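# Move bottle LB from fridge bin to bench

## Task

Remove the bottle marked LB from the bin inside the refrigerator and set it upright on the bench, keep the second bottle upright inside the refrigerator, and close the refrigerator door. If no bottle there is marked LB, take neither out, close the door, and press the CALL key on the operator panel until it latches down. A wrongly placed call cannot be undone.

## Robot and tools

Robot: two arms, left_arm and right_arm, each a six-joint arm with a two-finger gripper, standing on its own carriage on one shared floor track. left_rail carries left_arm and is always the carriage on the +y side; right_rail carries right_arm. These names do not match left and right in the images. The fingers of left_arm's gripper can fold at a hinge, so grip with the outer quarter of its pads, near the fingertips. A grip nearer the palm may hold loosely or let go, and pressing the fingertips into a surface folds them with little warning. right_arm's fingers are rigid.

Scene frame (used in results): fixed to the table, which has its top at z = 0. +x points where the arms face, +y to their left, +z up. The track runs along y at x = 0, and the table edge is at x = 0.17 m. Each arm base sits at x = 0, y = its carriage position, z = 0.04 m.

execute_actions(actions, cameras): runs a list of actions in order. Each action can hold "rows", "steps", "until", and commands for left_rail or right_rail.
- rows: 1 to 15 rows. Each row is one list of 18 numbers, each in [-1, 1], and covers both arms. The order is left dx, dy, dz, rx, ry, rz, gripper position, force_limit, speed, then the same nine for the right arm. Each row is applied for one control step (1/30 s).
- dx to rz are an offset, not a pose. They count from that arm's Hand target at the start of the action and use the Hand target's own axes. Every row in the action counts from that same start point, not from the row before. 1.0 means 0.6 m for dx, dy, dz and 180 degrees for rx, ry, rz, which together form one rotation vector. An all-zero row holds the current target; sending the same offset again moves the arm further.
- Gripper numbers are commands, not offsets. position +1 is fully open (140 mm) and -1 closes until the fingers are stopped; the pads meet near -0.8. force_limit runs from -1 (gentle, about 14 N) to +1 (about 58 N). speed runs from -1 (about 30 mm/s) to +1 (about 250 mm/s). A faster close squeezes harder. To leave a gripper unchanged, send its last three numbers again, because 0 is itself a command.
- steps: 1 to 450 control steps, defaulting to 15, with at least one per row. After the last row the arms keep heading for their last target, so allow enough steps for long moves.
- Rails: {"left_rail": {"position_m": y}} sets where the carriage should stand, as an absolute y in metres. The range is -0.8 to 1.5 for left_rail and -1.5 to 0.8 for right_rail. speed_m_s (0.01 to 1) and acceleration_factor (0.1 to 1) are optional. {"stop": true} brakes the carriage. After sending a drive, wait with {"steps": n, "until": {"left_rail": {"position_status": ["!=", "moving"]}}}. Numeric conditions need a comparison (=, !=, <, <=, >, >=). {"all": {"status": "ended"}} is also allowed. Keep the carriages at least 0.78 m apart. A drive carries the arm along as it stands.
- cameras: a list of names (cam_high, cam_low, cam_bench_left, cam_bench_mid, cam_bench_right, cam_left_wrist, cam_right_wrist) or ["all"]. An empty actions list returns all images. Any out-of-range value or unknown name rejects the whole call.

Move gently. Ramp dx, dy, dz by about 0.01 per row (about 6 mm per step), because sudden starts shake held items loose. Orientation changes are clipped to 32 degrees from the current orientation at each step. If an arm stops short of its target, resend the target or the remaining distance.

Results:
- end_effector_position (m) and end_effector_quat_wxyz for each gripper, in the scene frame. The position is the point between the closed pads; the fingertips reach roughly 9 to 33 mm beyond it.
- Hand target: the pose that the next offsets start from. Tool commands: the current gripper commands.
- object_status: 0 moving, 1 blocked while opening, 2 blocked while closing (something is probably held), 3 reached the commanded position or the pads met.
- position_measured is in counts: 3 is open, 75 is about 100 mm, 139 is 60 mm, 200 is 20 mm, 230 means the pads touch. To grip harder, raise force_limit and change position slightly, for example from -1 to -0.98.
- Rail fields: position_m, position_status (moving, done, contact_stop, time_out, stopped, stopped_with_arm, stopped_for_other_arm, stopped_for_other_carriage) and position_answer (taken, not_taken).
- Joint positions, velocities and torques come in one block per arm: rail, shoulder pan, shoulder lift, elbow, wrist 1, 2, 3.
- Wrist force and torque are given in the end effector's axes. Wrist depth is a 7x7 grid of distances in mm ahead of each wrist camera, with "-" for no data. Motor temperatures warn with MOTOR HOT at 70 °C; at 85 °C the arm brakes for 30 to 60 s.

Other tools:
- zoom_image(camera, region [x0, y0, x1, y1]): enlarges part of a camera's newest image, at most 504x504 px, with (0, 0) at the top left. Images are 896x504.
- zero_wrist_force(arm): subtracts the current force and torque reading from later readings.
- read_manual(section): licence texts only.
- finished_scene(scene): ends the scene for good. The goal must hold without the robot.

Avoid:
- An outside force near 150 N, or joint torque at the limits (132 N m for the big joints, 24.6 N m for the wrist joints). Either stops the arm for 10 s.
- Any contact between the two arms or carriages.
- Letting a bottle fall or tip, or letting anything leave the table, including onto the track or the metal strip.
- Slamming the door or hitting fixed things.
- Twisting hard on a stiff part.
- Pressing CALL unless neither bottle is marked LB.

Each tool is called after "Call:" as a command line: name --argument value for each argument, lists and objects as JSON in quotes; but a table of rows of numbers goes row by row, as --pt "numbers of a row", without its own name.

## Session

Call:
execute_actions --actions '[]'

Scene clock: 0.00 s.
left_arm: end_effector_position=(+0.3456, +1.1999, +0.5800) position_measured=3 object_status=3 end_effector_quat_wxyz=(+0.000, +0.000, +1.000, +0.000) | right_arm: end_effector_position=(+0.3456, -1.2623, +0.5800) position_measured=3 object_status=3 end_effector_quat_wxyz=(+0.000, +0.000, +1.000, +0.000)
Joint positions: left_arm=[1.173 -0.316 -1.725 0.971 -0.816 -1.571 -0.316] | right_arm=[-1.29 -0.316 -1.725 0.971 -0.816 -1.571 -0.316]
Joint velocities: within noise
Joint torques (N m): no reading
Motor temperatures (°C): left_arm=[30 25 25 36 39 31] | right_arm=[25 25 32 34 36 39]
Wrist force (N): no reading
Wrist torque (N m): no reading
Wrist force, peak (N): no reading
Wrist depth (mm): cam_left_wrist=[- - - - - 650 676 / 660 660 - - - - - / 705 711 - - - - 1599 / - 131 - - - 125 1650 / - 113 - - - 133 93 / - 929 - 876 769 - - / - 1950 1866 1893 1965 1996 -] | cam_right_wrist=[641 628 - - - - - / 1375 - 682 - - - 670 / 1420 695 689 677 704 - - / 1467 133 - - - 132 - / - 135 - 732 782 777 94 / - 831 808 - - - 91 / - 1705 1751 2409 1774 1739 -]
Hand target: left_arm +0.3456, +1.1999, +0.5800; +0.000, +0.000, +1.000, +0.000 | right_arm +0.3456, -1.2623, +0.5800; +0.000, +0.000, +1.000, +0.000
Tool commands: left_gripper/position=+1.0 left_gripper/force_limit=+1.0 left_gripper/speed=+1.0 right_gripper/position=+1.0 right_gripper/force_limit=+1.0 right_gripper/speed=+1.0
left_rail: position_m=1.173 position_status=done
right_rail: position_m=-1.290 position_status=done

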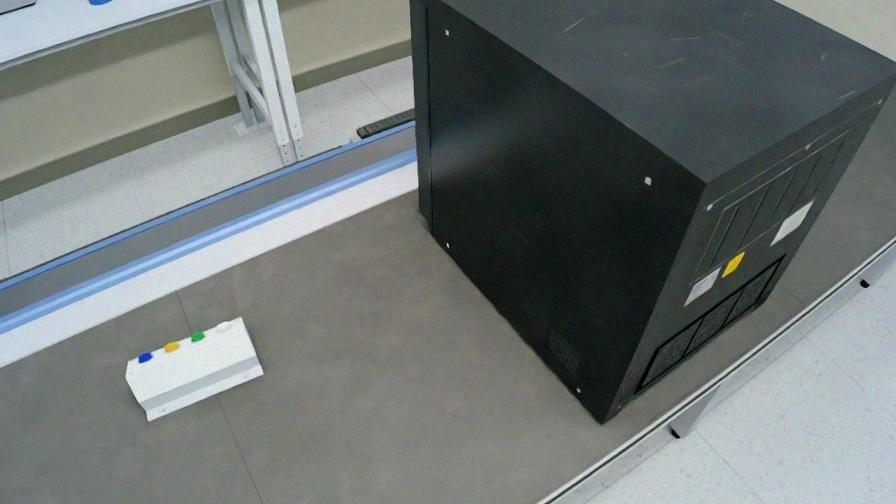

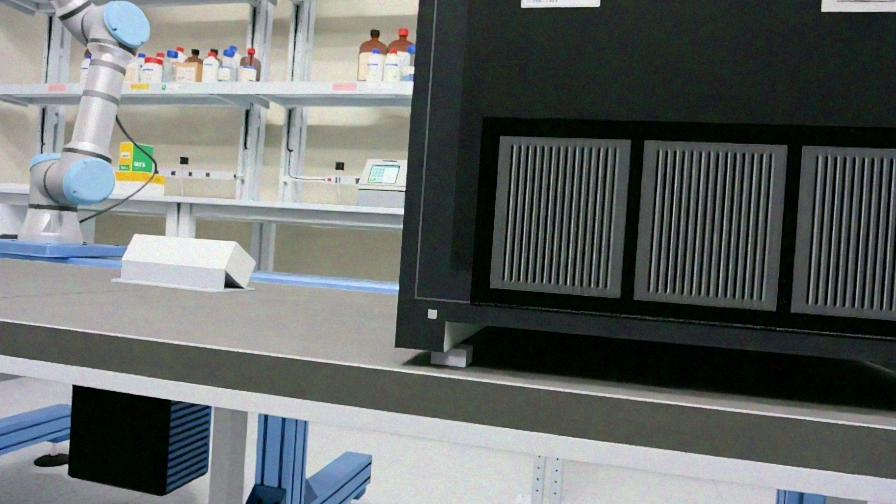

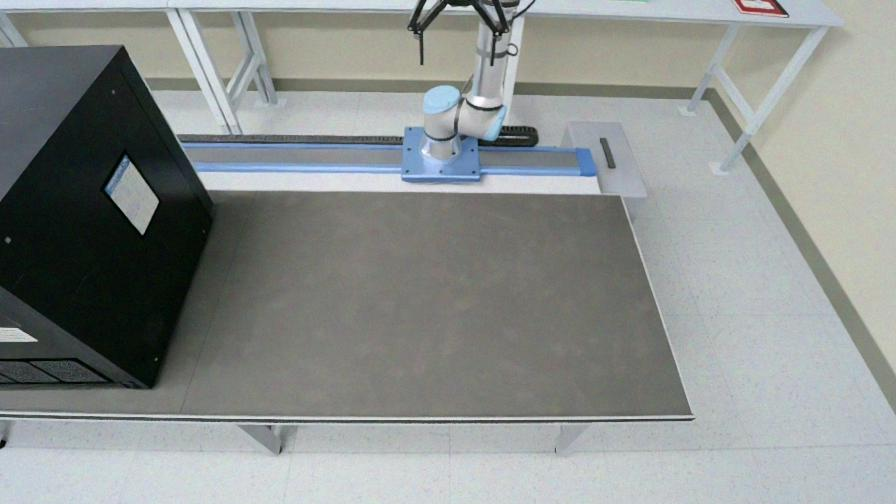

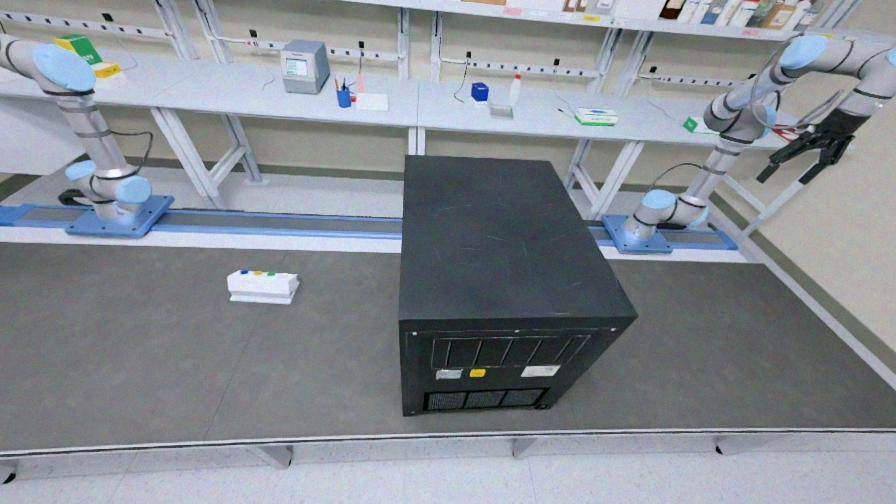

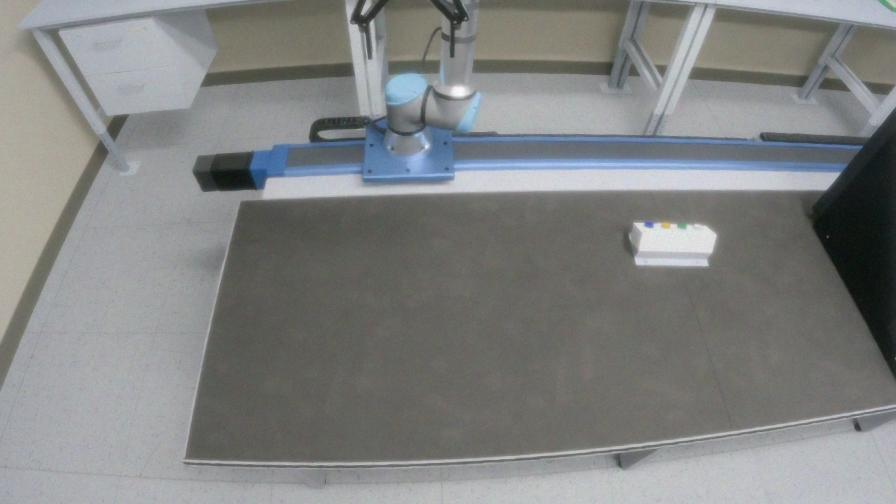

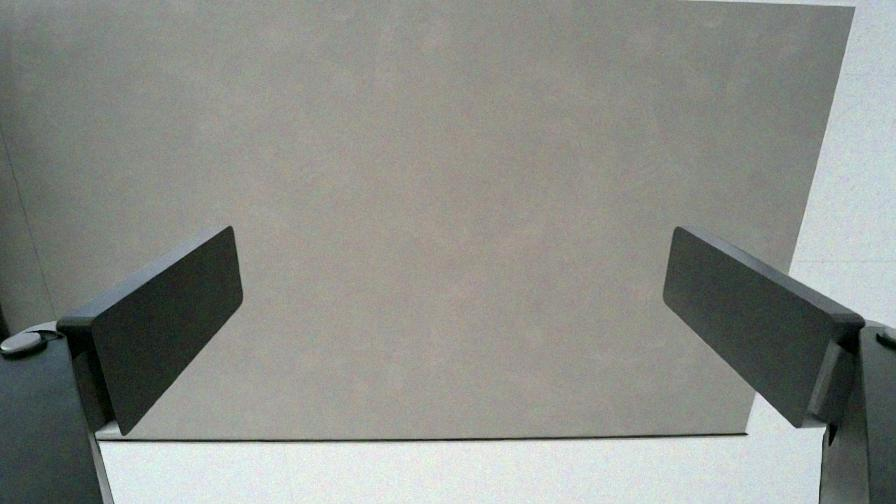

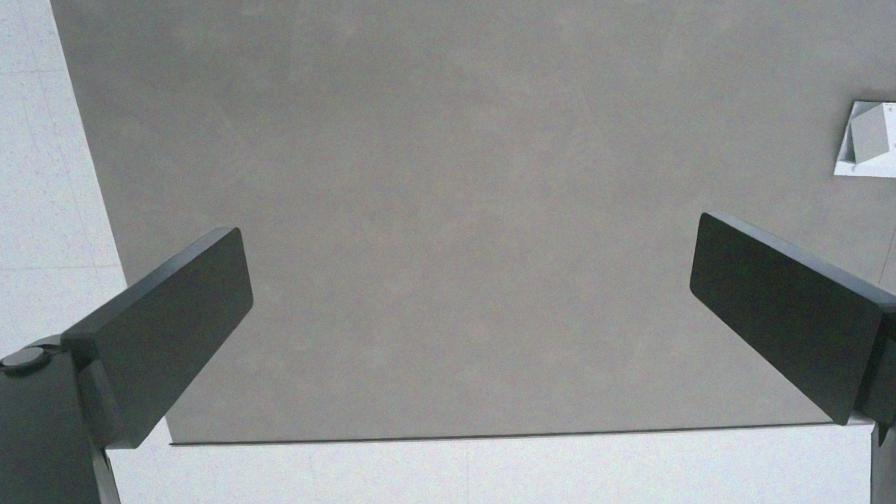

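Call:
zoom_image --camera "cam_high" --region '[80, 290, 300, 440]'

Call:
zoom_image --camera "cam_bench_left" --region '[0, 40, 240, 400]'

Call:
zoom_image --camera "cam_bench_mid" --region '[380, 140, 660, 430]'

Call:
zoom_image --camera "cam_high" --region '[392, 0, 896, 440]'

Scaled by 2.291.

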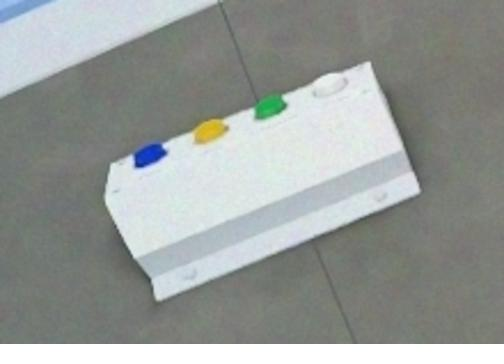

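Scaled by 1.400.

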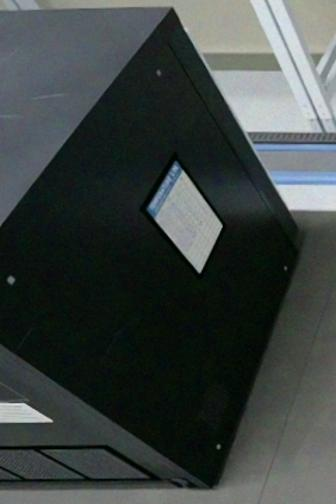

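Scaled by 1.738.

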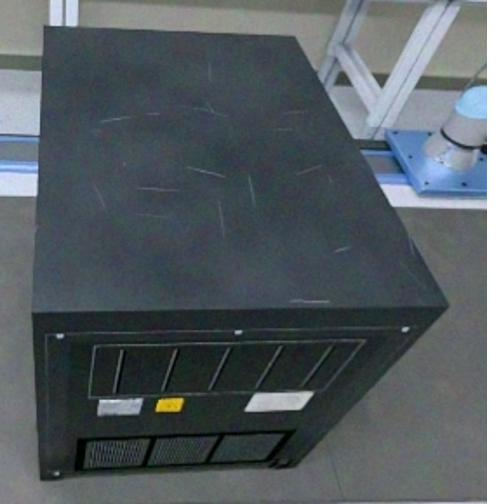

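Scaled by 1.000.

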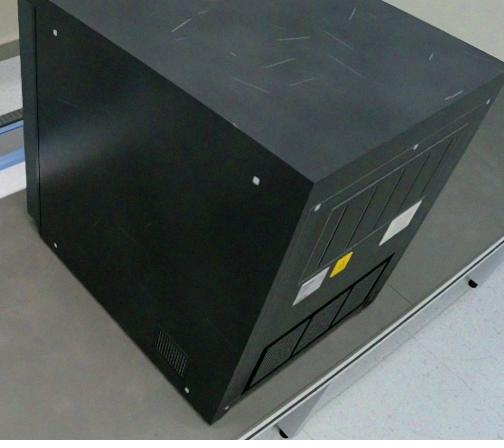

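Call:
execute_actions --actions '[{"rows":[[0.138,0,-0.055,0,-0.0556,0,1,1,1,0,0,0,0,0,0,1,1,1]],"steps":12},{"rows":[[0.127,0,-0.078,0,-0.0556,0,1,1,1,0,0,0,0,0,0,1,1,1]],"steps":12},{"rows":[[0.111,0,-0.099,0,-0.0556,0,1,1,1,0,0,0,0,0,0,1,1,1]],"steps":12},{"rows":[[0.022,0,-0.128,0,-0.0833,0,1,1,1,0,0,0,0,0,0,1,1,1]],"steps":12},{"rows":[[-0.012,0,-0.13,0,-0.0833,0,1,1,1,0,0,0,0,0,0,1,1,1]],"steps":20}]' --cameras '["cam_left_wrist"]'

Scene clock: 120.17 s.
left_arm: end_effector_position=(-0.0032, +1.1999, +0.7990) position_measured=3 object_status=3 end_effector_quat_wxyz=(+0.500, +0.000, +0.866, +0.000) | right_arm: end_effector_position=(+0.3456, -1.2623, +0.5800) position_measured=3 object_status=3 end_effector_quat_wxyz=(+0.000, +0.000, +1.000, +0.000)
Joint positions: left_arm=[1.173 0.408 -2.433 0.939 -1.086 -1.922 0.213] | right_arm=[-1.29 -0.316 -1.725 0.971 -0.816 -1.571 -0.316]
Joint torques (N m): left_arm=[7.76 21.77 -0.32 -5.93 1.93 -1.04] | right_arm=[-2.67 -11.61 -18.6 -2.77 -0.35 0.07]
Wrist force (N): left_arm=[1.1 -1.3 0.5] | right_arm=[0.1 -0.3 0.1]
Wrist torque (N m): left_arm=[-0.27 -0.53 0.23] | right_arm=[-0.06 -0.02 0.00]
Wrist force, peak (N): left_arm=[-14.8 -9.9 9.1] | right_arm=[0.2 -0.8 -0.1]
Wrist depth (mm): cam_left_wrist=[- 2549 2500 2710 2524 2406 - / - 3433 3479 3218 3731 3140 - / 879 5721 5149 3901 5364 - 3140 / 4597 131 5478 - - 124 - / - 121 4768 - - 133 91 / - - 4087 - - - - / - - 4951 5149 5048 - -] | cam_right_wrist=[1162 642 - 639 636 630 - / 1375 - 665 658 670 661 684 / 1404 - - - - - 652 / 1467 135 729 - - 132 734 / - 124 752 - - - 94 / - 107 839 861 823 - 92 / - 1762 1739 1799 1786 1786 -]
Hand target: left_arm -0.0032, +1.1999, +0.7990; +0.500, +0.000, +0.866, +0.000 | right_arm +0.3456, -1.2623, +0.5800; +0.000, +0.000, +1.000, +0.000
Off the commanded pose: left_arm 0.000 m, 0 deg | right_arm 0.000 m, 0 deg.
left_rail: position_m=1.173 position_status=done
right_rail: position_m=-1.290 position_status=done
shoulder posture changed (left arm): the wrist came as close to joint 2's axis as it can, and the arm is now in the other of its two shoulder postures.
Images, in order (width x height): cam_left_wrist 896x504.

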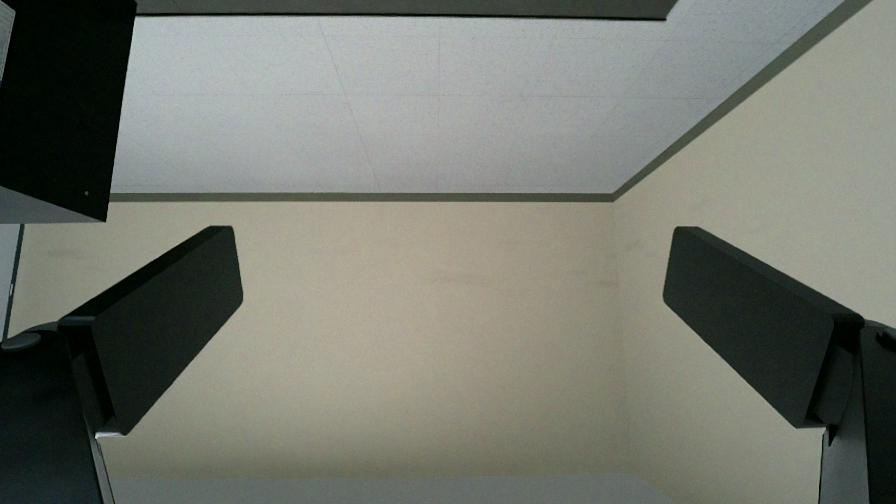

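Call:
execute_actions --actions '[{"left_rail":{"position_m":0.3},"steps":200,"until":{"left_rail":{"position_status":["!=","moving"]}}}]' --cameras '["cam_left_wrist","cam_bench_mid"]'

Scene clock: 160.97 s.
left_arm: end_effector_position=(-0.0032, +0.3273, +0.7990) position_measured=3 object_status=3 end_effector_quat_wxyz=(+0.500, +0.000, +0.866, +0.000) | right_arm: end_effector_position=(+0.3456, -1.2623, +0.5800) position_measured=3 object_status=3 end_effector_quat_wxyz=(+0.000, +0.000, +1.000, +0.000)
Joint positions: left_arm=[0.3 0.408 -2.433 0.939 -1.087 -1.922 0.213] | right_arm=[-1.29 -0.316 -1.725 0.971 -0.816 -1.571 -0.316]
Joint torques (N m): left_arm=[-11.32 32.91 -2.29 -5.71 -1.38 -1.29] | right_arm=[-4.22 -11.26 -18.7 -2.7 -0.12 0.21]
Wrist force (N): left_arm=[1.5 -1.5 0.5] | right_arm=[0.1 -0.2 0.2]
Wrist torque (N m): left_arm=[-0.33 -0.59 0.23] | right_arm=[-0.05 -0.01 0.00]
Wrist force, peak (N): left_arm=[1.5 -2.4 0.5] | right_arm=[0.7 -0.3 0.0]
Wrist depth (mm): cam_left_wrist=[2429 468 474 753 2926 2384 2798 / 3259 549 - - 3433 3901 3218 / 4023 4439 759 - 3961 4153 - / 4439 131 - - - 133 - / - 113 - 4768 - 133 91 / - - - - - - - / - - 3479 5987 - 4153 -] | cam_right_wrist=[- 648 - 637 595 606 - / 677 667 - - - - 663 / - - - 718 710 736 - / 1467 135 - - 744 133 734 / - 125 734 768 - - 94 / - 823 - - - 834 91 / - 1762 1862 1799 1762 1762 -]
Hand target: left_arm -0.0032, +0.3273, +0.7990; +0.500, +0.000, +0.866, +0.000 | right_arm +0.3456, -1.2623, +0.5800; +0.000, +0.000, +1.000, +0.000
Tool commands: left_gripper/position=+1.0 left_gripper/force_limit=+1.0 left_gripper/speed=+1.0 right_gripper/position=+1.0 right_gripper/force_limit=+1.0 right_gripper/speed=+1.0
Off the commanded pose: left_arm 0.000 m, 0 deg | right_arm 0.000 m, 0 deg.
left_rail: position_m=0.300 position_status=done
right_rail: position_m=-1.290 position_status=done
Images, in order (width x height): cam_bench_mid 896x504, cam_left_wrist 896x504.

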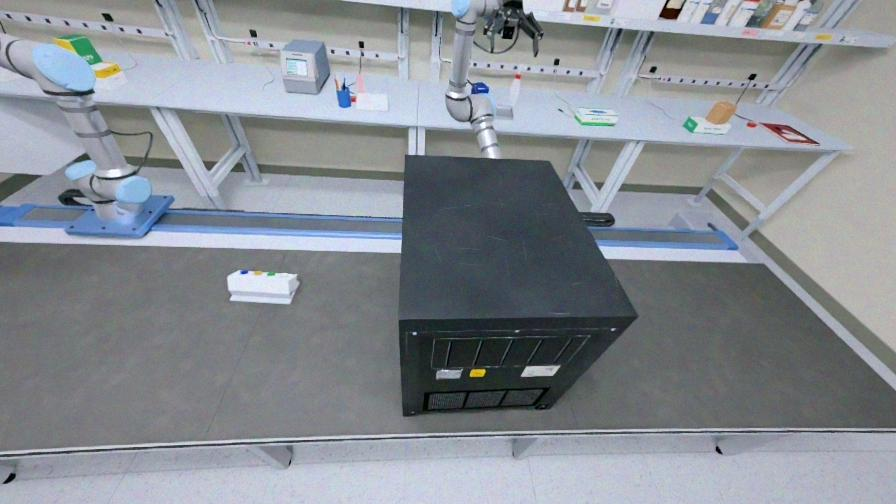

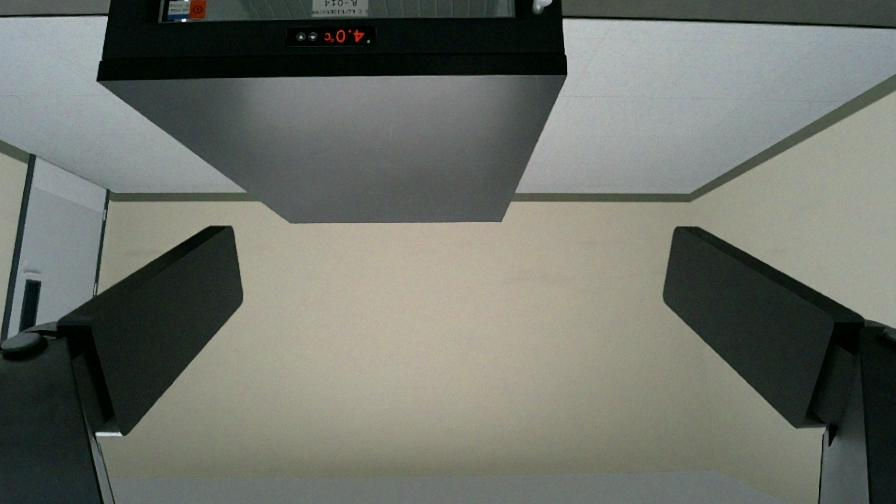

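Call:
execute_actions --actions '[{"rows":[[0.143,0,0.0633,0,0,0,1,1,1,0,0,0,0,0,0,1,1,1]],"steps":10,"left_rail":{"position_m":0.2}},{"rows":[[0.143,0,0.0633,0,0,0,1,1,1,0,0,0,0,0,0,1,1,1]],"steps":10},{"rows":[[0.143,0,0.0633,0,0,0,1,1,1,0,0,0,0,0,0,1,1,1]],"steps":25}]' --cameras '["cam_left_wrist"]'

Scene clock: 201.77 s.
left_arm: end_effector_position=(-0.0332, +0.2272, +0.5191) position_measured=3 object_status=3 end_effector_quat_wxyz=(+0.500, +0.000, +0.866, +0.000) | right_arm: end_effector_position=(+0.3456, -1.2623, +0.5800) position_measured=3 object_status=3 end_effector_quat_wxyz=(+0.000, +0.000, +1.000, +0.000)
Joint positions: left_arm=[0.2 0.364 -3.123 1.809 -1.274 -1.885 0.188] | right_arm=[-1.29 -0.316 -1.725 0.971 -0.816 -1.571 -0.316]
Joint torques (N m): left_arm=[-10.18 28.59 -4.28 -1.72 2 -1.28] | right_arm=[-4.75 -10.77 -18.9 -2.76 -0.23 0.44]
Wrist force (N): left_arm=[1.6 -1.2 0.3] | right_arm=[0.3 -0.4 0.1]
Wrist torque (N m): left_arm=[-0.27 -0.61 0.22] | right_arm=[-0.09 -0.07 0.01]
Wrist force, peak (N): left_arm=[8.2 -5.3 -11.2] | right_arm=[0.8 -0.1 -0.1]
Wrist depth (mm): cam_left_wrist=[858 - 602 629 660 - - / 1002 - - - - 1144 1203 / 3901 3479 592 650 568 4517 3218 / - 132 800 916 - 125 - / - 121 469 446 452 133 91 / - - - 5721 - - - / - - 3843 4364 - - -] | cam_right_wrist=[1275 - 637 637 644 - - / 1361 - - - 684 - 668 / 1389 704 - 689 - 689 693 / 1501 - 768 - 727 132 - / - - - - - 777 94 / - 796 847 818 844 - 92 / - 1739 1716 1824 1762 1774 -]
Hand target: left_arm -0.0332, +0.2272, +0.5191; +0.500, +0.000, +0.866, +0.000 | right_arm +0.3456, -1.2623, +0.5800; +0.000, +0.000, +1.000, +0.000
Off the commanded pose: left_arm 0.000 m, 0 deg | right_arm 0.000 m, 0 deg.
left_rail: position_m=0.200 position_status=done
right_rail: position_m=-1.290 position_status=done
Images, in order (width x height): cam_left_wrist 896x504.

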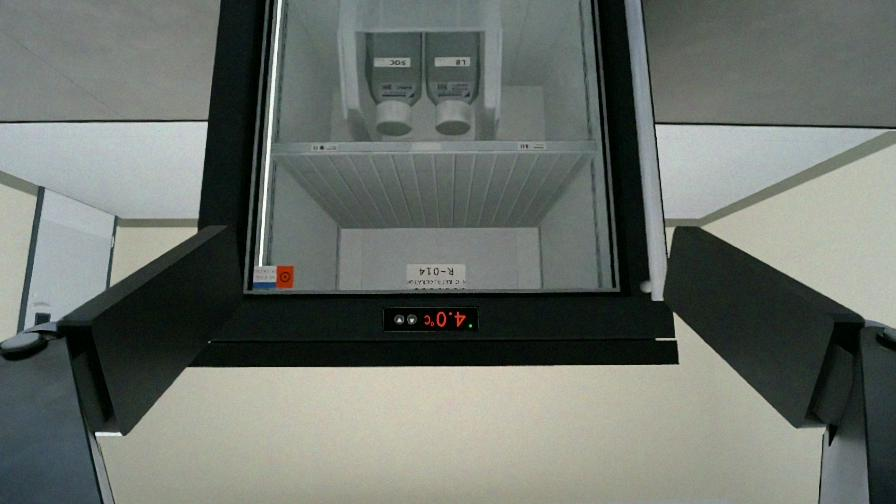

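Call:
zoom_image --camera "cam_left_wrist" --region '[320, 0, 520, 150]'

Call:
zoom_image --camera "cam_left_wrist" --region '[200, 0, 680, 380]'

Scaled by 2.520.

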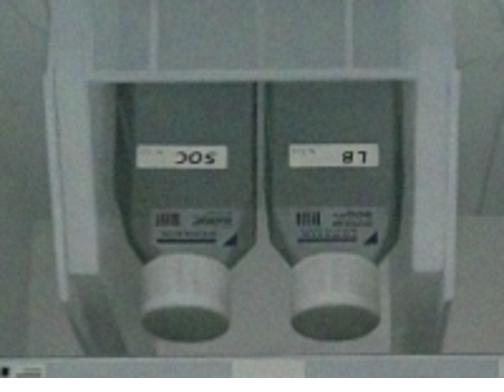

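Scaled by 1.050.

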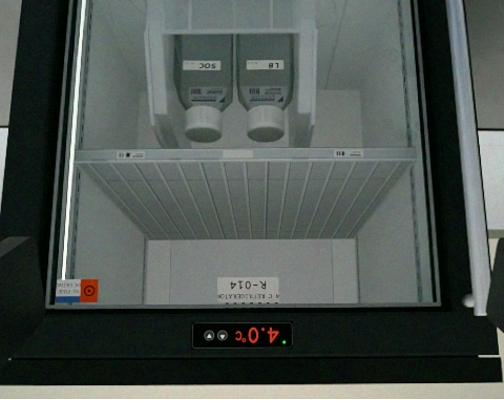

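Call:
zoom_image --camera "cam_left_wrist" --region '[425, 45, 485, 105]'

Call:
zoom_image --camera "cam_left_wrist" --region '[360, 45, 420, 105]'

Scaled by 8.400.

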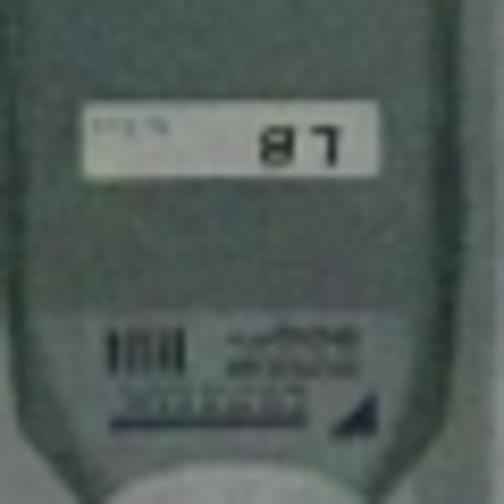

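Scaled by 8.400.

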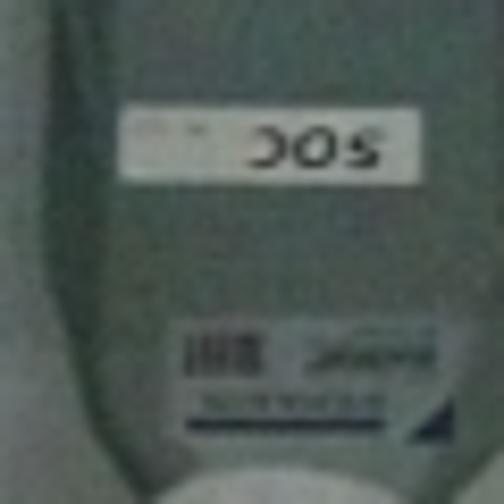

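Call:
execute_actions --actions '[{"rows":[[0.05,0,0.029,0,0.0417,0,1,1,1,0,0,0,0,0,0,1,1,1]],"steps":8},{"rows":[[0.047,0,0.034,0,0.0417,0,1,1,1,0,0,0,0,0,0,1,1,1]],"steps":20}]' --cameras '["cam_left_wrist"]'

Call:
zoom_image --camera "cam_left_wrist" --region '[300, 0, 560, 280]'

Scene clock: 387.17 s.
left_arm: end_effector_position=(-0.0341, +0.2272, +0.4497) position_measured=3 object_status=3 end_effector_quat_wxyz=(+0.383, +0.000, +0.924, +0.000) | right_arm: end_effector_position=(+0.3456, -1.2623, +0.5800) position_measured=3 object_status=3 end_effector_quat_wxyz=(+0.000, +0.000, +1.000, +0.000)
Joint positions: left_arm=[0.2 0.442 -3.069 1.841 -1.078 -1.878 0.323] | right_arm=[-1.29 -0.316 -1.725 0.971 -0.816 -1.571 -0.316]
Joint torques (N m): left_arm=[7.5 37.82 -6 -2.09 1.62 1.54] | right_arm=[-5 -10.93 -20.09 -2.7 -0.17 0.76]
Wrist force (N): left_arm=[1.4 -1.2 0.3] | right_arm=[0.0 -0.4 0.0]
Wrist torque (N m): left_arm=[-0.27 -0.51 0.08] | right_arm=[-0.10 -0.01 0.01]
Wrist force, peak (N): left_arm=[1.6 -1.3 -2.8] | right_arm=[0.3 -0.7 0.0]
Wrist depth (mm): cam_left_wrist=[- - 552 291 581 - - / 694 - 604 669 595 692 719 / - - 650 639 700 - 882 / - 131 - - 558 154 1203 / - 120 561 629 570 133 92 / - 433 - 828 - 392 - / - 417 416 411 417 400 -] | cam_right_wrist=[631 - 618 - - - - / 1333 661 660 687 - - - / 1375 - 704 702 - 732 702 / 1475 136 716 740 732 132 736 / - 124 - 798 777 789 94 / - 108 - - 915 836 91 / - 1786 1728 1799 1728 1751 -]
Hand target: left_arm -0.0341, +0.2272, +0.4496; +0.383, +0.000, +0.924, +0.000 | right_arm +0.3456, -1.2623, +0.5800; +0.000, +0.000, +1.000, +0.000
Off the commanded pose: left_arm 0.000 m, 0 deg | right_arm 0.000 m, 0 deg.
left_rail: position_m=0.200 position_status=done
right_rail: position_m=-1.290 position_status=done
Images, in order (width x height): cam_left_wrist 896x504.

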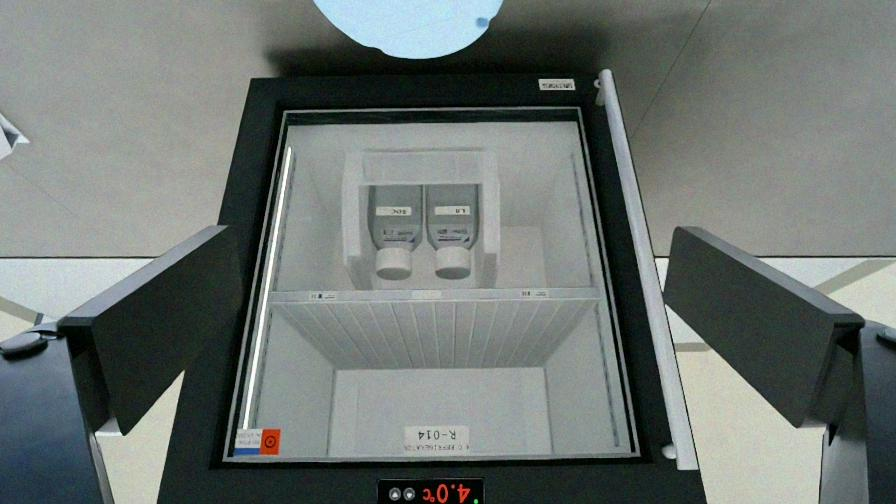

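Scaled by 1.800.

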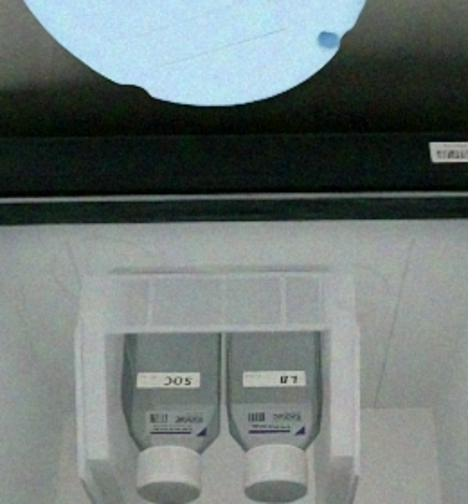

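Call:
zoom_image --camera "cam_left_wrist" --region '[520, 50, 780, 310]'

Call:
zoom_image --camera "cam_left_wrist" --region '[520, 300, 780, 504]'

Call:
zoom_image --camera "cam_left_wrist" --region '[320, 130, 520, 320]'

Scaled by 1.938.

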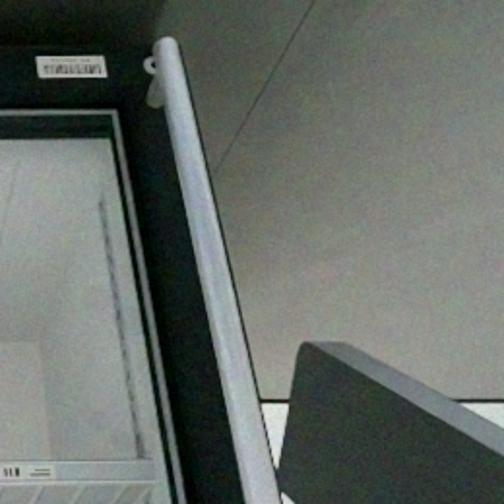

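Scaled by 1.938.

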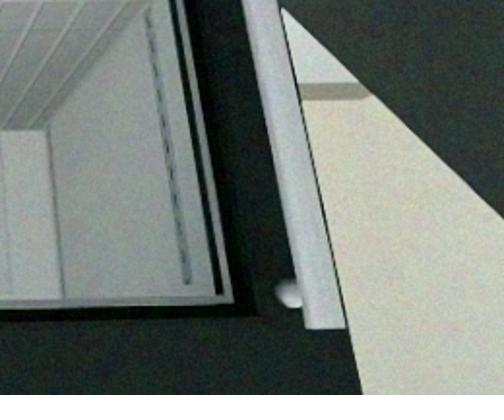

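Scaled by 2.520.

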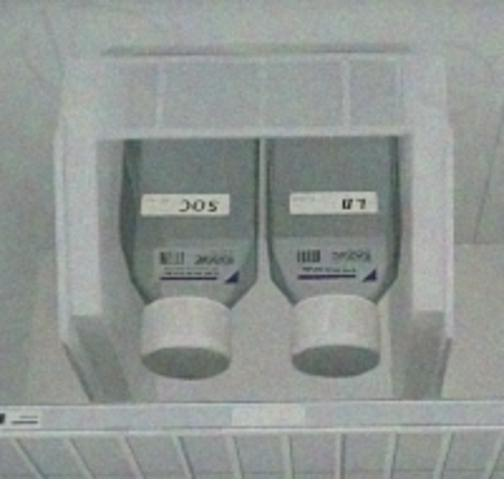

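Call:
execute_actions --actions '[{"left_rail":{"position_m":1.5},"rows":[[0,0,0,0,0,0,1,1,1,0.083,-0.2,-0.033,0,0,0,1,1,1]],"steps":10},{"rows":[[0,0,0,0,0,0,1,1,1,0.083,-0.2,-0.033,0,0,0,1,1,1]],"steps":10},{"rows":[[0,0,0,0,0,0,1,1,1,0.133,-0.1,0,0,0,0,1,1,1]],"steps":10},{"rows":[[0,0,0,0,0,0,1,1,1,0.133,-0.1,0,0,0,0,1,1,1]],"steps":10},{"rows":[[0,0,0,0,0,0,1,1,1,0.133,-0.1,0,0,0,0,1,1,1]],"steps":200,"until":{"left_rail":{"position_status":["!=","moving"]}}},{"rows":[[-0.177,0,-0.177,0,0,0,1,1,1,0,0,0,0,0,0,1,1,1]],"steps":15},{"rows":[[-0.165,0,-0.024,0,0.0833,0,1,1,1,0,0,0,0,0,0,1,1,1]],"steps":12},{"rows":[[-0.144,0,0.083,0,0.0833,0,1,1,1,0,0,0,0,0,0,1,1,1]],"steps":15},{"rows":[[-0.156,0,0.128,0,0.0833,0,1,1,1,0,0,0,0,0,0,1,1,1]],"steps":15},{"rows":[[-0.183,0,0.083,0,0,0,1,1,1,0,0,0,0,0,0,1,1,1]],"steps":20}]' --cameras '["cam_bench_left","cam_right_wrist"]'

Scene clock: 594.70 s.
left_arm: end_effector_position=(+0.3455, +1.5272, +0.5804) position_measured=3 object_status=3 end_effector_quat_wxyz=(+0.000, +0.000, +1.000, +0.000) | right_arm: end_effector_position=(+0.0066, -1.6823, +0.6196) position_measured=3 object_status=3 end_effector_quat_wxyz=(+0.000, +0.000, +1.000, +0.000)
Joint positions: left_arm=[1.5 -0.316 -1.725 0.969 -0.815 -1.571 -0.316] | right_arm=[-1.29 -1.9 -1.52 0.634 -0.685 -1.571 -1.9]
Joint torques (N m): left_arm=[8.44 -5.43 -28.31 -1.24 2.2 -1.25] | right_arm=[-10.69 -12.07 -26.16 -0.86 1.27 -1.89]
Wrist force (N): left_arm=[0.0 0.0 0.1] | right_arm=[0.1 -0.3 -0.1]
Wrist torque (N m): left_arm=[0.00 0.01 0.08] | right_arm=[-0.06 -0.02 -0.01]
Wrist force, peak (N): left_arm=[16.8 -13.8 -14.9] | right_arm=[7.6 8.5 -4.4]
Wrist depth (mm): cam_left_wrist=[628 - - - - 1384 1369 / 658 622 - - - 1446 1430 / - - - - - 1514 1532 / 731 131 - 746 - 154 1629 / - 121 - 817 1705 133 93 / - - - 861 1776 1879 - / - - 1788 1839 1893 2011 -] | cam_right_wrist=[1294 1294 1307 1347 - 633 633 / 1347 1347 708 734 680 608 462 / 1412 1451 1427 777 740 682 489 / 1475 148 1527 - - 132 397 / - 124 1592 821 - - 94 / - 1673 1673 - - - 92 / - 1774 1683 - 935 955 -]
Hand target: left_arm +0.3456, +1.5273, +0.5804; +0.000, +0.000, +1.000, +0.000 | right_arm +0.0066, -1.6823, +0.6196; +0.000, +0.000, +1.000, +0.000
Off the commanded pose: left_arm 0.000 m, 0 deg | right_arm 0.000 m, 0 deg.
left_rail: position_m=1.500 position_status=done
right_rail: position_m=-1.290 position_status=done
shoulder posture changed (left arm): the wrist came as close to joint 2's axis as it can, and the arm is now in the other of its two shoulder postures.
Images, in order (width x height): cam_bench_left 896x504, cam_right_wrist 896x504.

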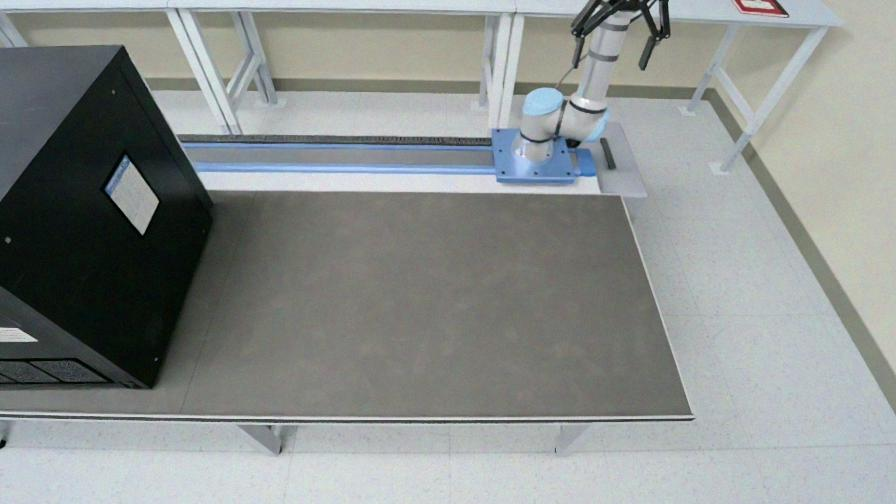

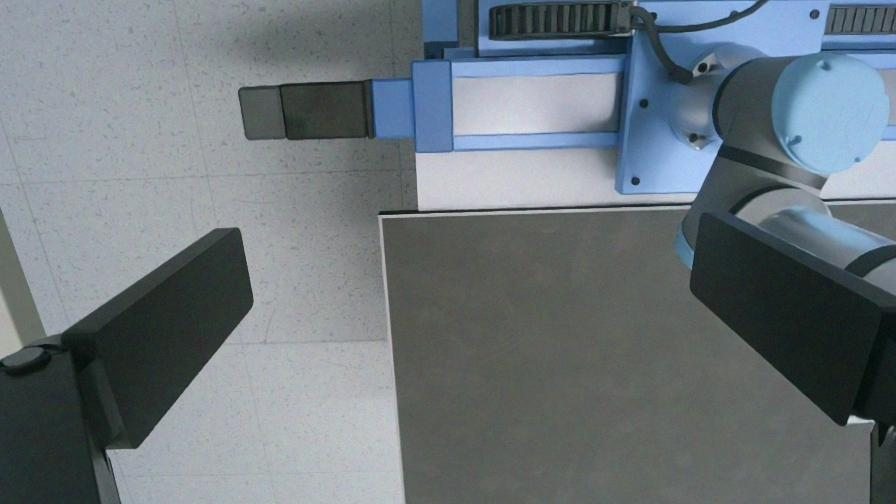

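Call:
execute_actions --actions '[{"right_rail":{"position_m":0.7},"steps":300,"until":{"right_rail":{"position_status":["!=","moving"]}}}]' --cameras '["cam_right_wrist"]'

Scene clock: 603.57 s.
left_arm: end_effector_position=(+0.3456, +1.5272, +0.5804) position_measured=3 object_status=3 end_effector_quat_wxyz=(+0.000, +0.000, +1.000, +0.000) | right_arm: end_effector_position=(+0.0066, +0.3072, +0.6196) position_measured=3 object_status=3 end_effector_quat_wxyz=(+0.000, +0.000, +1.000, +0.000)
Joint positions: left_arm=[1.5 -0.316 -1.725 0.969 -0.815 -1.571 -0.316] | right_arm=[0.7 -1.9 -1.52 0.634 -0.685 -1.571 -1.9]
Joint torques (N m): left_arm=[7.71 -5.02 -27.6 -1.38 2.37 -1.05] | right_arm=[6.82 -13.39 -9.66 -1.57 -1.18 -1.39]
Wrist force (N): left_arm=[-0.1 -0.2 -0.1] | right_arm=[0.2 -0.4 -0.2]
Wrist torque (N m): left_arm=[-0.04 0.03 0.08] | right_arm=[-0.09 -0.03 -0.01]
Wrist force, peak (N): left_arm=[0.1 -0.6 -0.2] | right_arm=[0.7 -1.6 -0.1]
Wrist depth (mm): cam_left_wrist=[- - 645 - - 1355 1362 / 683 665 - - - 1407 1446 / - 707 711 717 - 1560 1570 / 719 131 - - 1672 154 1619 / - 113 - - 825 133 93 / - 812 - 850 1599 - - / - 2182 1763 1893 1921 1996 -] | cam_right_wrist=[- - - - 636 625 616 / - 668 - - 687 608 460 / 744 759 750 759 744 555 466 / - 136 763 - - 132 393 / - 124 752 740 798 - 94 / - 502 793 786 468 - 92 / - 528 540 535 422 - -]
Hand target: left_arm +0.3456, +1.5272, +0.5804; +0.000, +0.000, +1.000, +0.000 | right_arm +0.0066, +0.3072, +0.6196; +0.000, +0.000, +1.000, +0.000
Tool commands: left_gripper/position=+1.0 left_gripper/force_limit=+1.0 left_gripper/speed=+1.0 right_gripper/position=+1.0 right_gripper/force_limit=+1.0 right_gripper/speed=+1.0
Off the commanded pose: left_arm 0.000 m, 0 deg | right_arm 0.000 m, 0 deg.
left_rail: position_m=1.500 position_status=done
right_rail: position_m=0.700 position_status=done
Images, in order (width x height): cam_right_wrist 896x504.

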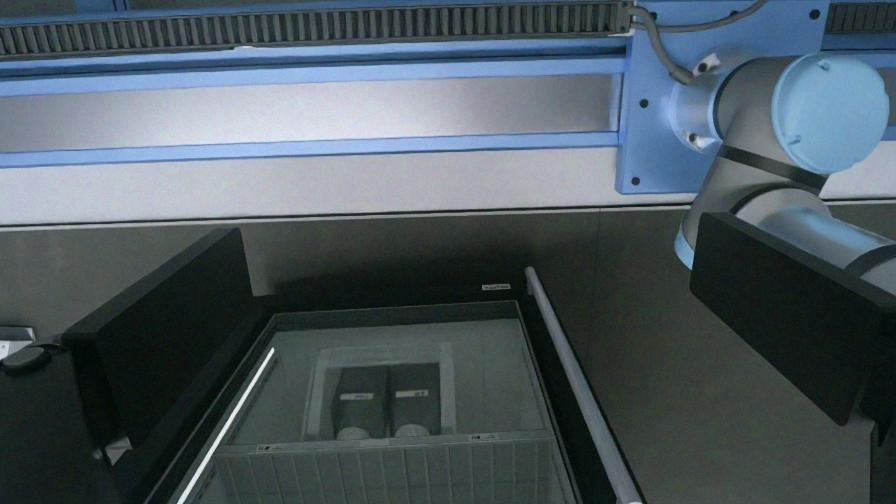

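Call:
execute_actions --actions '[{"rows":[[0,0,0,0,0,0,1,1,1,-0.08,0.07,0,0,0,0,-0.1,1,0]],"steps":10},{"rows":[[0,0,0,0,0,0,1,1,1,-0.08,0.07,0,0,0,0,-0.1,1,0]],"steps":10},{"rows":[[0,0,0,0,0,0,1,1,1,-0.08,0.065,0,0,0,0,-0.1,1,0]],"steps":10},{"rows":[[0,0,0,0,0,0,1,1,1,-0.08,0,0,0,0,0,-0.1,1,0]],"steps":20}]' --cameras '["cam_right_wrist"]'

Scene clock: 627.80 s.
left_arm: end_effector_position=(+0.3456, +1.5272, +0.5804) position_measured=3 object_status=3 end_effector_quat_wxyz=(+0.000, +0.000, +1.000, +0.000) | right_arm: end_effector_position=(+0.1986, +0.4303, +0.6196) position_measured=141 object_status=3 end_effector_quat_wxyz=(+0.000, +0.000, +1.000, +0.000)
Joint positions: left_arm=[1.5 -0.316 -1.725 0.969 -0.815 -1.571 -0.316] | right_arm=[0.7 -1.346 -1.663 0.772 -0.68 -1.571 -1.346]
Joint torques (N m): left_arm=[7.37 -5.87 -26.58 -1.34 2.31 -0.06] | right_arm=[6.9 -5.86 -27.09 -0.74 -1.53 1.41]
Wrist force (N): left_arm=[0.1 -0.1 -0.2] | right_arm=[0.3 -0.4 -0.1]
Wrist torque (N m): left_arm=[-0.02 -0.01 0.08] | right_arm=[-0.11 -0.07 -0.22]
Wrist force, peak (N): left_arm=[0.2 -0.5 -0.3] | right_arm=[9.5 -8.2 2.0]
Wrist depth (mm): cam_left_wrist=[- - - - 703 1362 1415 / - - 696 - - 1463 1497 / - - - - - 1514 1369 / - 131 - - - 136 1683 / - 131 820 - 1740 133 93 / - 841 836 853 1763 1866 - / - - 1852 1936 1936 1893 -] | cam_right_wrist=[677 661 693 682 636 495 337 / 706 - 679 697 - - 706 / - - - 673 761 727 752 / 503 648 - 420 134 - 784 / 462 91 100 267 - - - / - - 219 219 - - - / - - 233 237 - - -]
Hand target: left_arm +0.3456, +1.5272, +0.5804; +0.000, +0.000, +1.000, +0.000 | right_arm +0.1986, +0.4302, +0.6196; +0.000, +0.000, +1.000, +0.000
Off the commanded pose: left_arm 0.000 m, 0 deg | right_arm 0.000 m, 0 deg.
left_rail: position_m=1.500 position_status=done
right_rail: position_m=0.700 position_status=done
Images, in order (width x height): cam_right_wrist 896x504.

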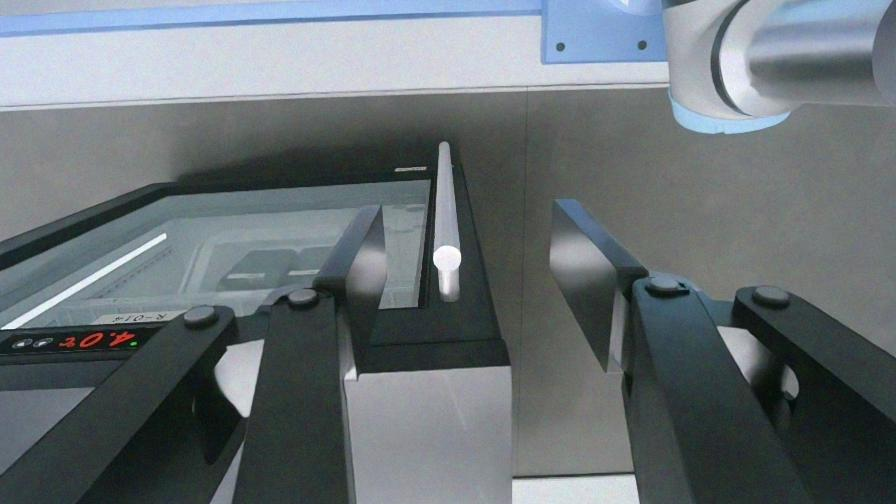

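Call:
zoom_image --camera "cam_right_wrist" --region '[330, 130, 630, 390]'

Scaled by 1.680.

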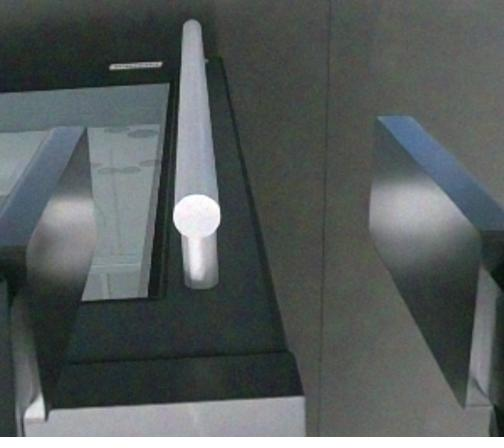

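Call:
execute_actions --actions '[{"rows":[[0,0,0,0,0,0,1,1,1,-0.064,-0.0122,0,0,0,0,-0.1,1,0]],"steps":10},{"rows":[[0,0,0,0,0,0,1,1,1,0,0,0.08,0,0,0,-0.1,1,0]],"steps":12},{"rows":[[0,0,0,0,0,0,1,1,1,0,0,0.08,0,0,0,-0.1,1,0]],"steps":20}]' --cameras '["cam_right_wrist"]'

Scene clock: 678.17 s.
left_arm: end_effector_position=(+0.3456, +1.5272, +0.5804) position_measured=3 object_status=3 end_effector_quat_wxyz=(+0.000, +0.000, +1.000, +0.000) | right_arm: end_effector_position=(+0.2370, +0.4229, +0.5237) position_measured=141 object_status=3 end_effector_quat_wxyz=(+0.000, +0.000, +1.000, +0.000)
Joint positions: left_arm=[1.5 -0.316 -1.725 0.969 -0.815 -1.571 -0.316] | right_arm=[0.7 -1.237 -1.778 1.194 -0.986 -1.571 -1.237]
Joint torques (N m): left_arm=[7.33 -7.11 -26.63 -1.63 2.3 0.58] | right_arm=[-11.33 -18.18 -10.44 -4.85 1.15 -1.76]
Wrist force (N): left_arm=[0.2 -0.3 0.0] | right_arm=[0.2 -0.1 0.3]
Wrist torque (N m): left_arm=[-0.05 -0.04 0.08] | right_arm=[-0.02 -0.04 0.01]
Wrist force, peak (N): left_arm=[0.1 -0.5 -0.2] | right_arm=[4.2 6.9 -10.3]
Wrist depth (mm): cam_left_wrist=[644 - - - - 1384 - / 703 - - - - 1446 1430 / 669 - - - 1415 1506 1514 / 731 131 717 800 1716 132 1619 / - 112 - 820 1514 133 93 / - - - 841 1619 - - / - 1763 1936 1852 1866 1879 -] | cam_right_wrist=[591 591 589 597 601 545 363 / - - 634 - 611 - 392 / 639 577 630 321 648 633 - / - - 143 210 135 667 689 / 363 89 100 174 137 - 710 / - - - 135 - - - / - - - 115 - - -]
Hand target: left_arm +0.3456, +1.5272, +0.5804; +0.000, +0.000, +1.000, +0.000 | right_arm +0.2370, +0.4229, +0.5236; +0.000, +0.000, +1.000, +0.000
Off the commanded pose: left_arm 0.000 m, 0 deg | right_arm 0.000 m, 0 deg.
left_rail: position_m=1.500 position_status=done
right_rail: position_m=0.700 position_status=done
Images, in order (width x height): cam_right_wrist 896x504.

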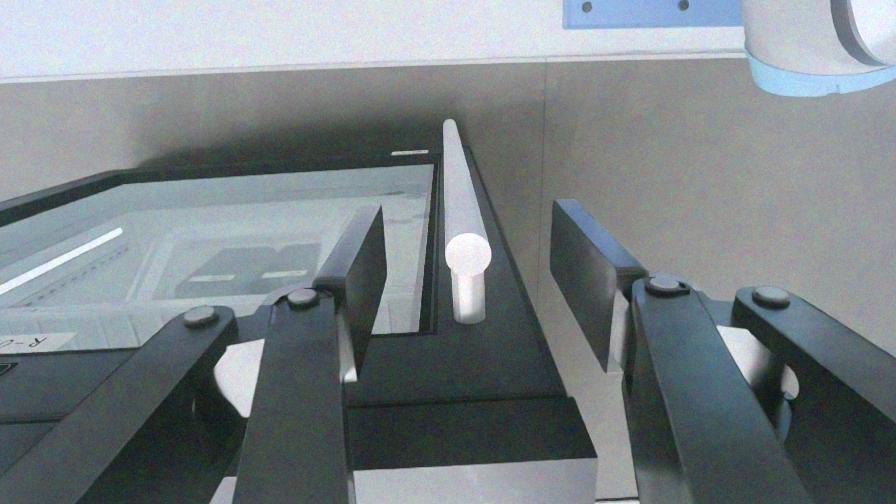

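Call:
execute_actions --actions '[{"rows":[[0,0,0,0,0,0,1,1,1,-0.005,0,0.0645,0,0,0,-0.1,1,0]],"steps":20},{"rows":[[0,0,0,0,0,0,1,1,1,0,0,0,0,0,0,-1,0,-1]],"steps":80}]' --cameras '["cam_right_wrist"]'

Scene clock: 690.90 s.
left_arm: end_effector_position=(+0.3456, +1.5272, +0.5804) position_measured=3 object_status=3 end_effector_quat_wxyz=(+0.000, +0.000, +1.000, +0.000) | right_arm: end_effector_position=(+0.2400, +0.4229, +0.4849) position_measured=210 object_status=2 end_effector_quat_wxyz=(+0.000, +0.000, +1.000, +0.000)
Joint positions: left_arm=[1.5 -0.316 -1.725 0.969 -0.815 -1.571 -0.316] | right_arm=[0.7 -1.229 -1.822 1.34 -1.089 -1.571 -1.229]
Joint torques (N m): left_arm=[5.76 -5.62 -26.94 -1.8 2.14 1.33] | right_arm=[6.78 -17.15 -15.99 2.59 1.1 1.24]
Wrist force (N): left_arm=[0.2 -0.3 -0.1] | right_arm=[-1.3 -14.8 0.9]
Wrist torque (N m): left_arm=[-0.05 -0.03 0.08] | right_arm=[0.25 -0.03 -0.25]
Wrist force, peak (N): left_arm=[0.1 -0.5 -0.3] | right_arm=[-1.3 -15.0 0.8]
Wrist depth (mm): cam_left_wrist=[- - - - 664 1334 1362 / 665 - - - - 1463 1430 / - - - - - 1532 1463 / - 130 - - - 154 1488 / - 113 - 785 1716 133 93 / - 847 - - 1813 1800 - / - 1893 1826 1788 1866 2011 -] | cam_right_wrist=[561 562 559 565 553 568 350 / 565 - - - - - - / 597 540 533 391 - - 597 / 499 560 544 130 636 630 - / 331 325 - 119 - - 708 / 331 - - 137 - - - / - - - - - - -]
Hand target: left_arm +0.3456, +1.5272, +0.5804; +0.000, +0.000, +1.000, +0.000 | right_arm +0.2400, +0.4229, +0.4849; +0.000, +0.000, +1.000, +0.000
Off the commanded pose: left_arm 0.000 m, 0 deg | right_arm 0.000 m, 0 deg.
left_rail: position_m=1.500 position_status=done
right_rail: position_m=0.700 position_status=done
Images, in order (width x height): cam_right_wrist 896x504.

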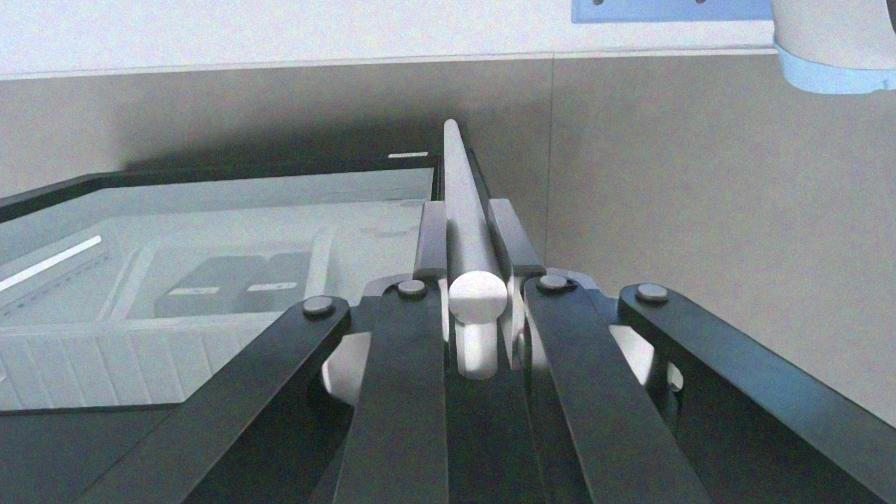

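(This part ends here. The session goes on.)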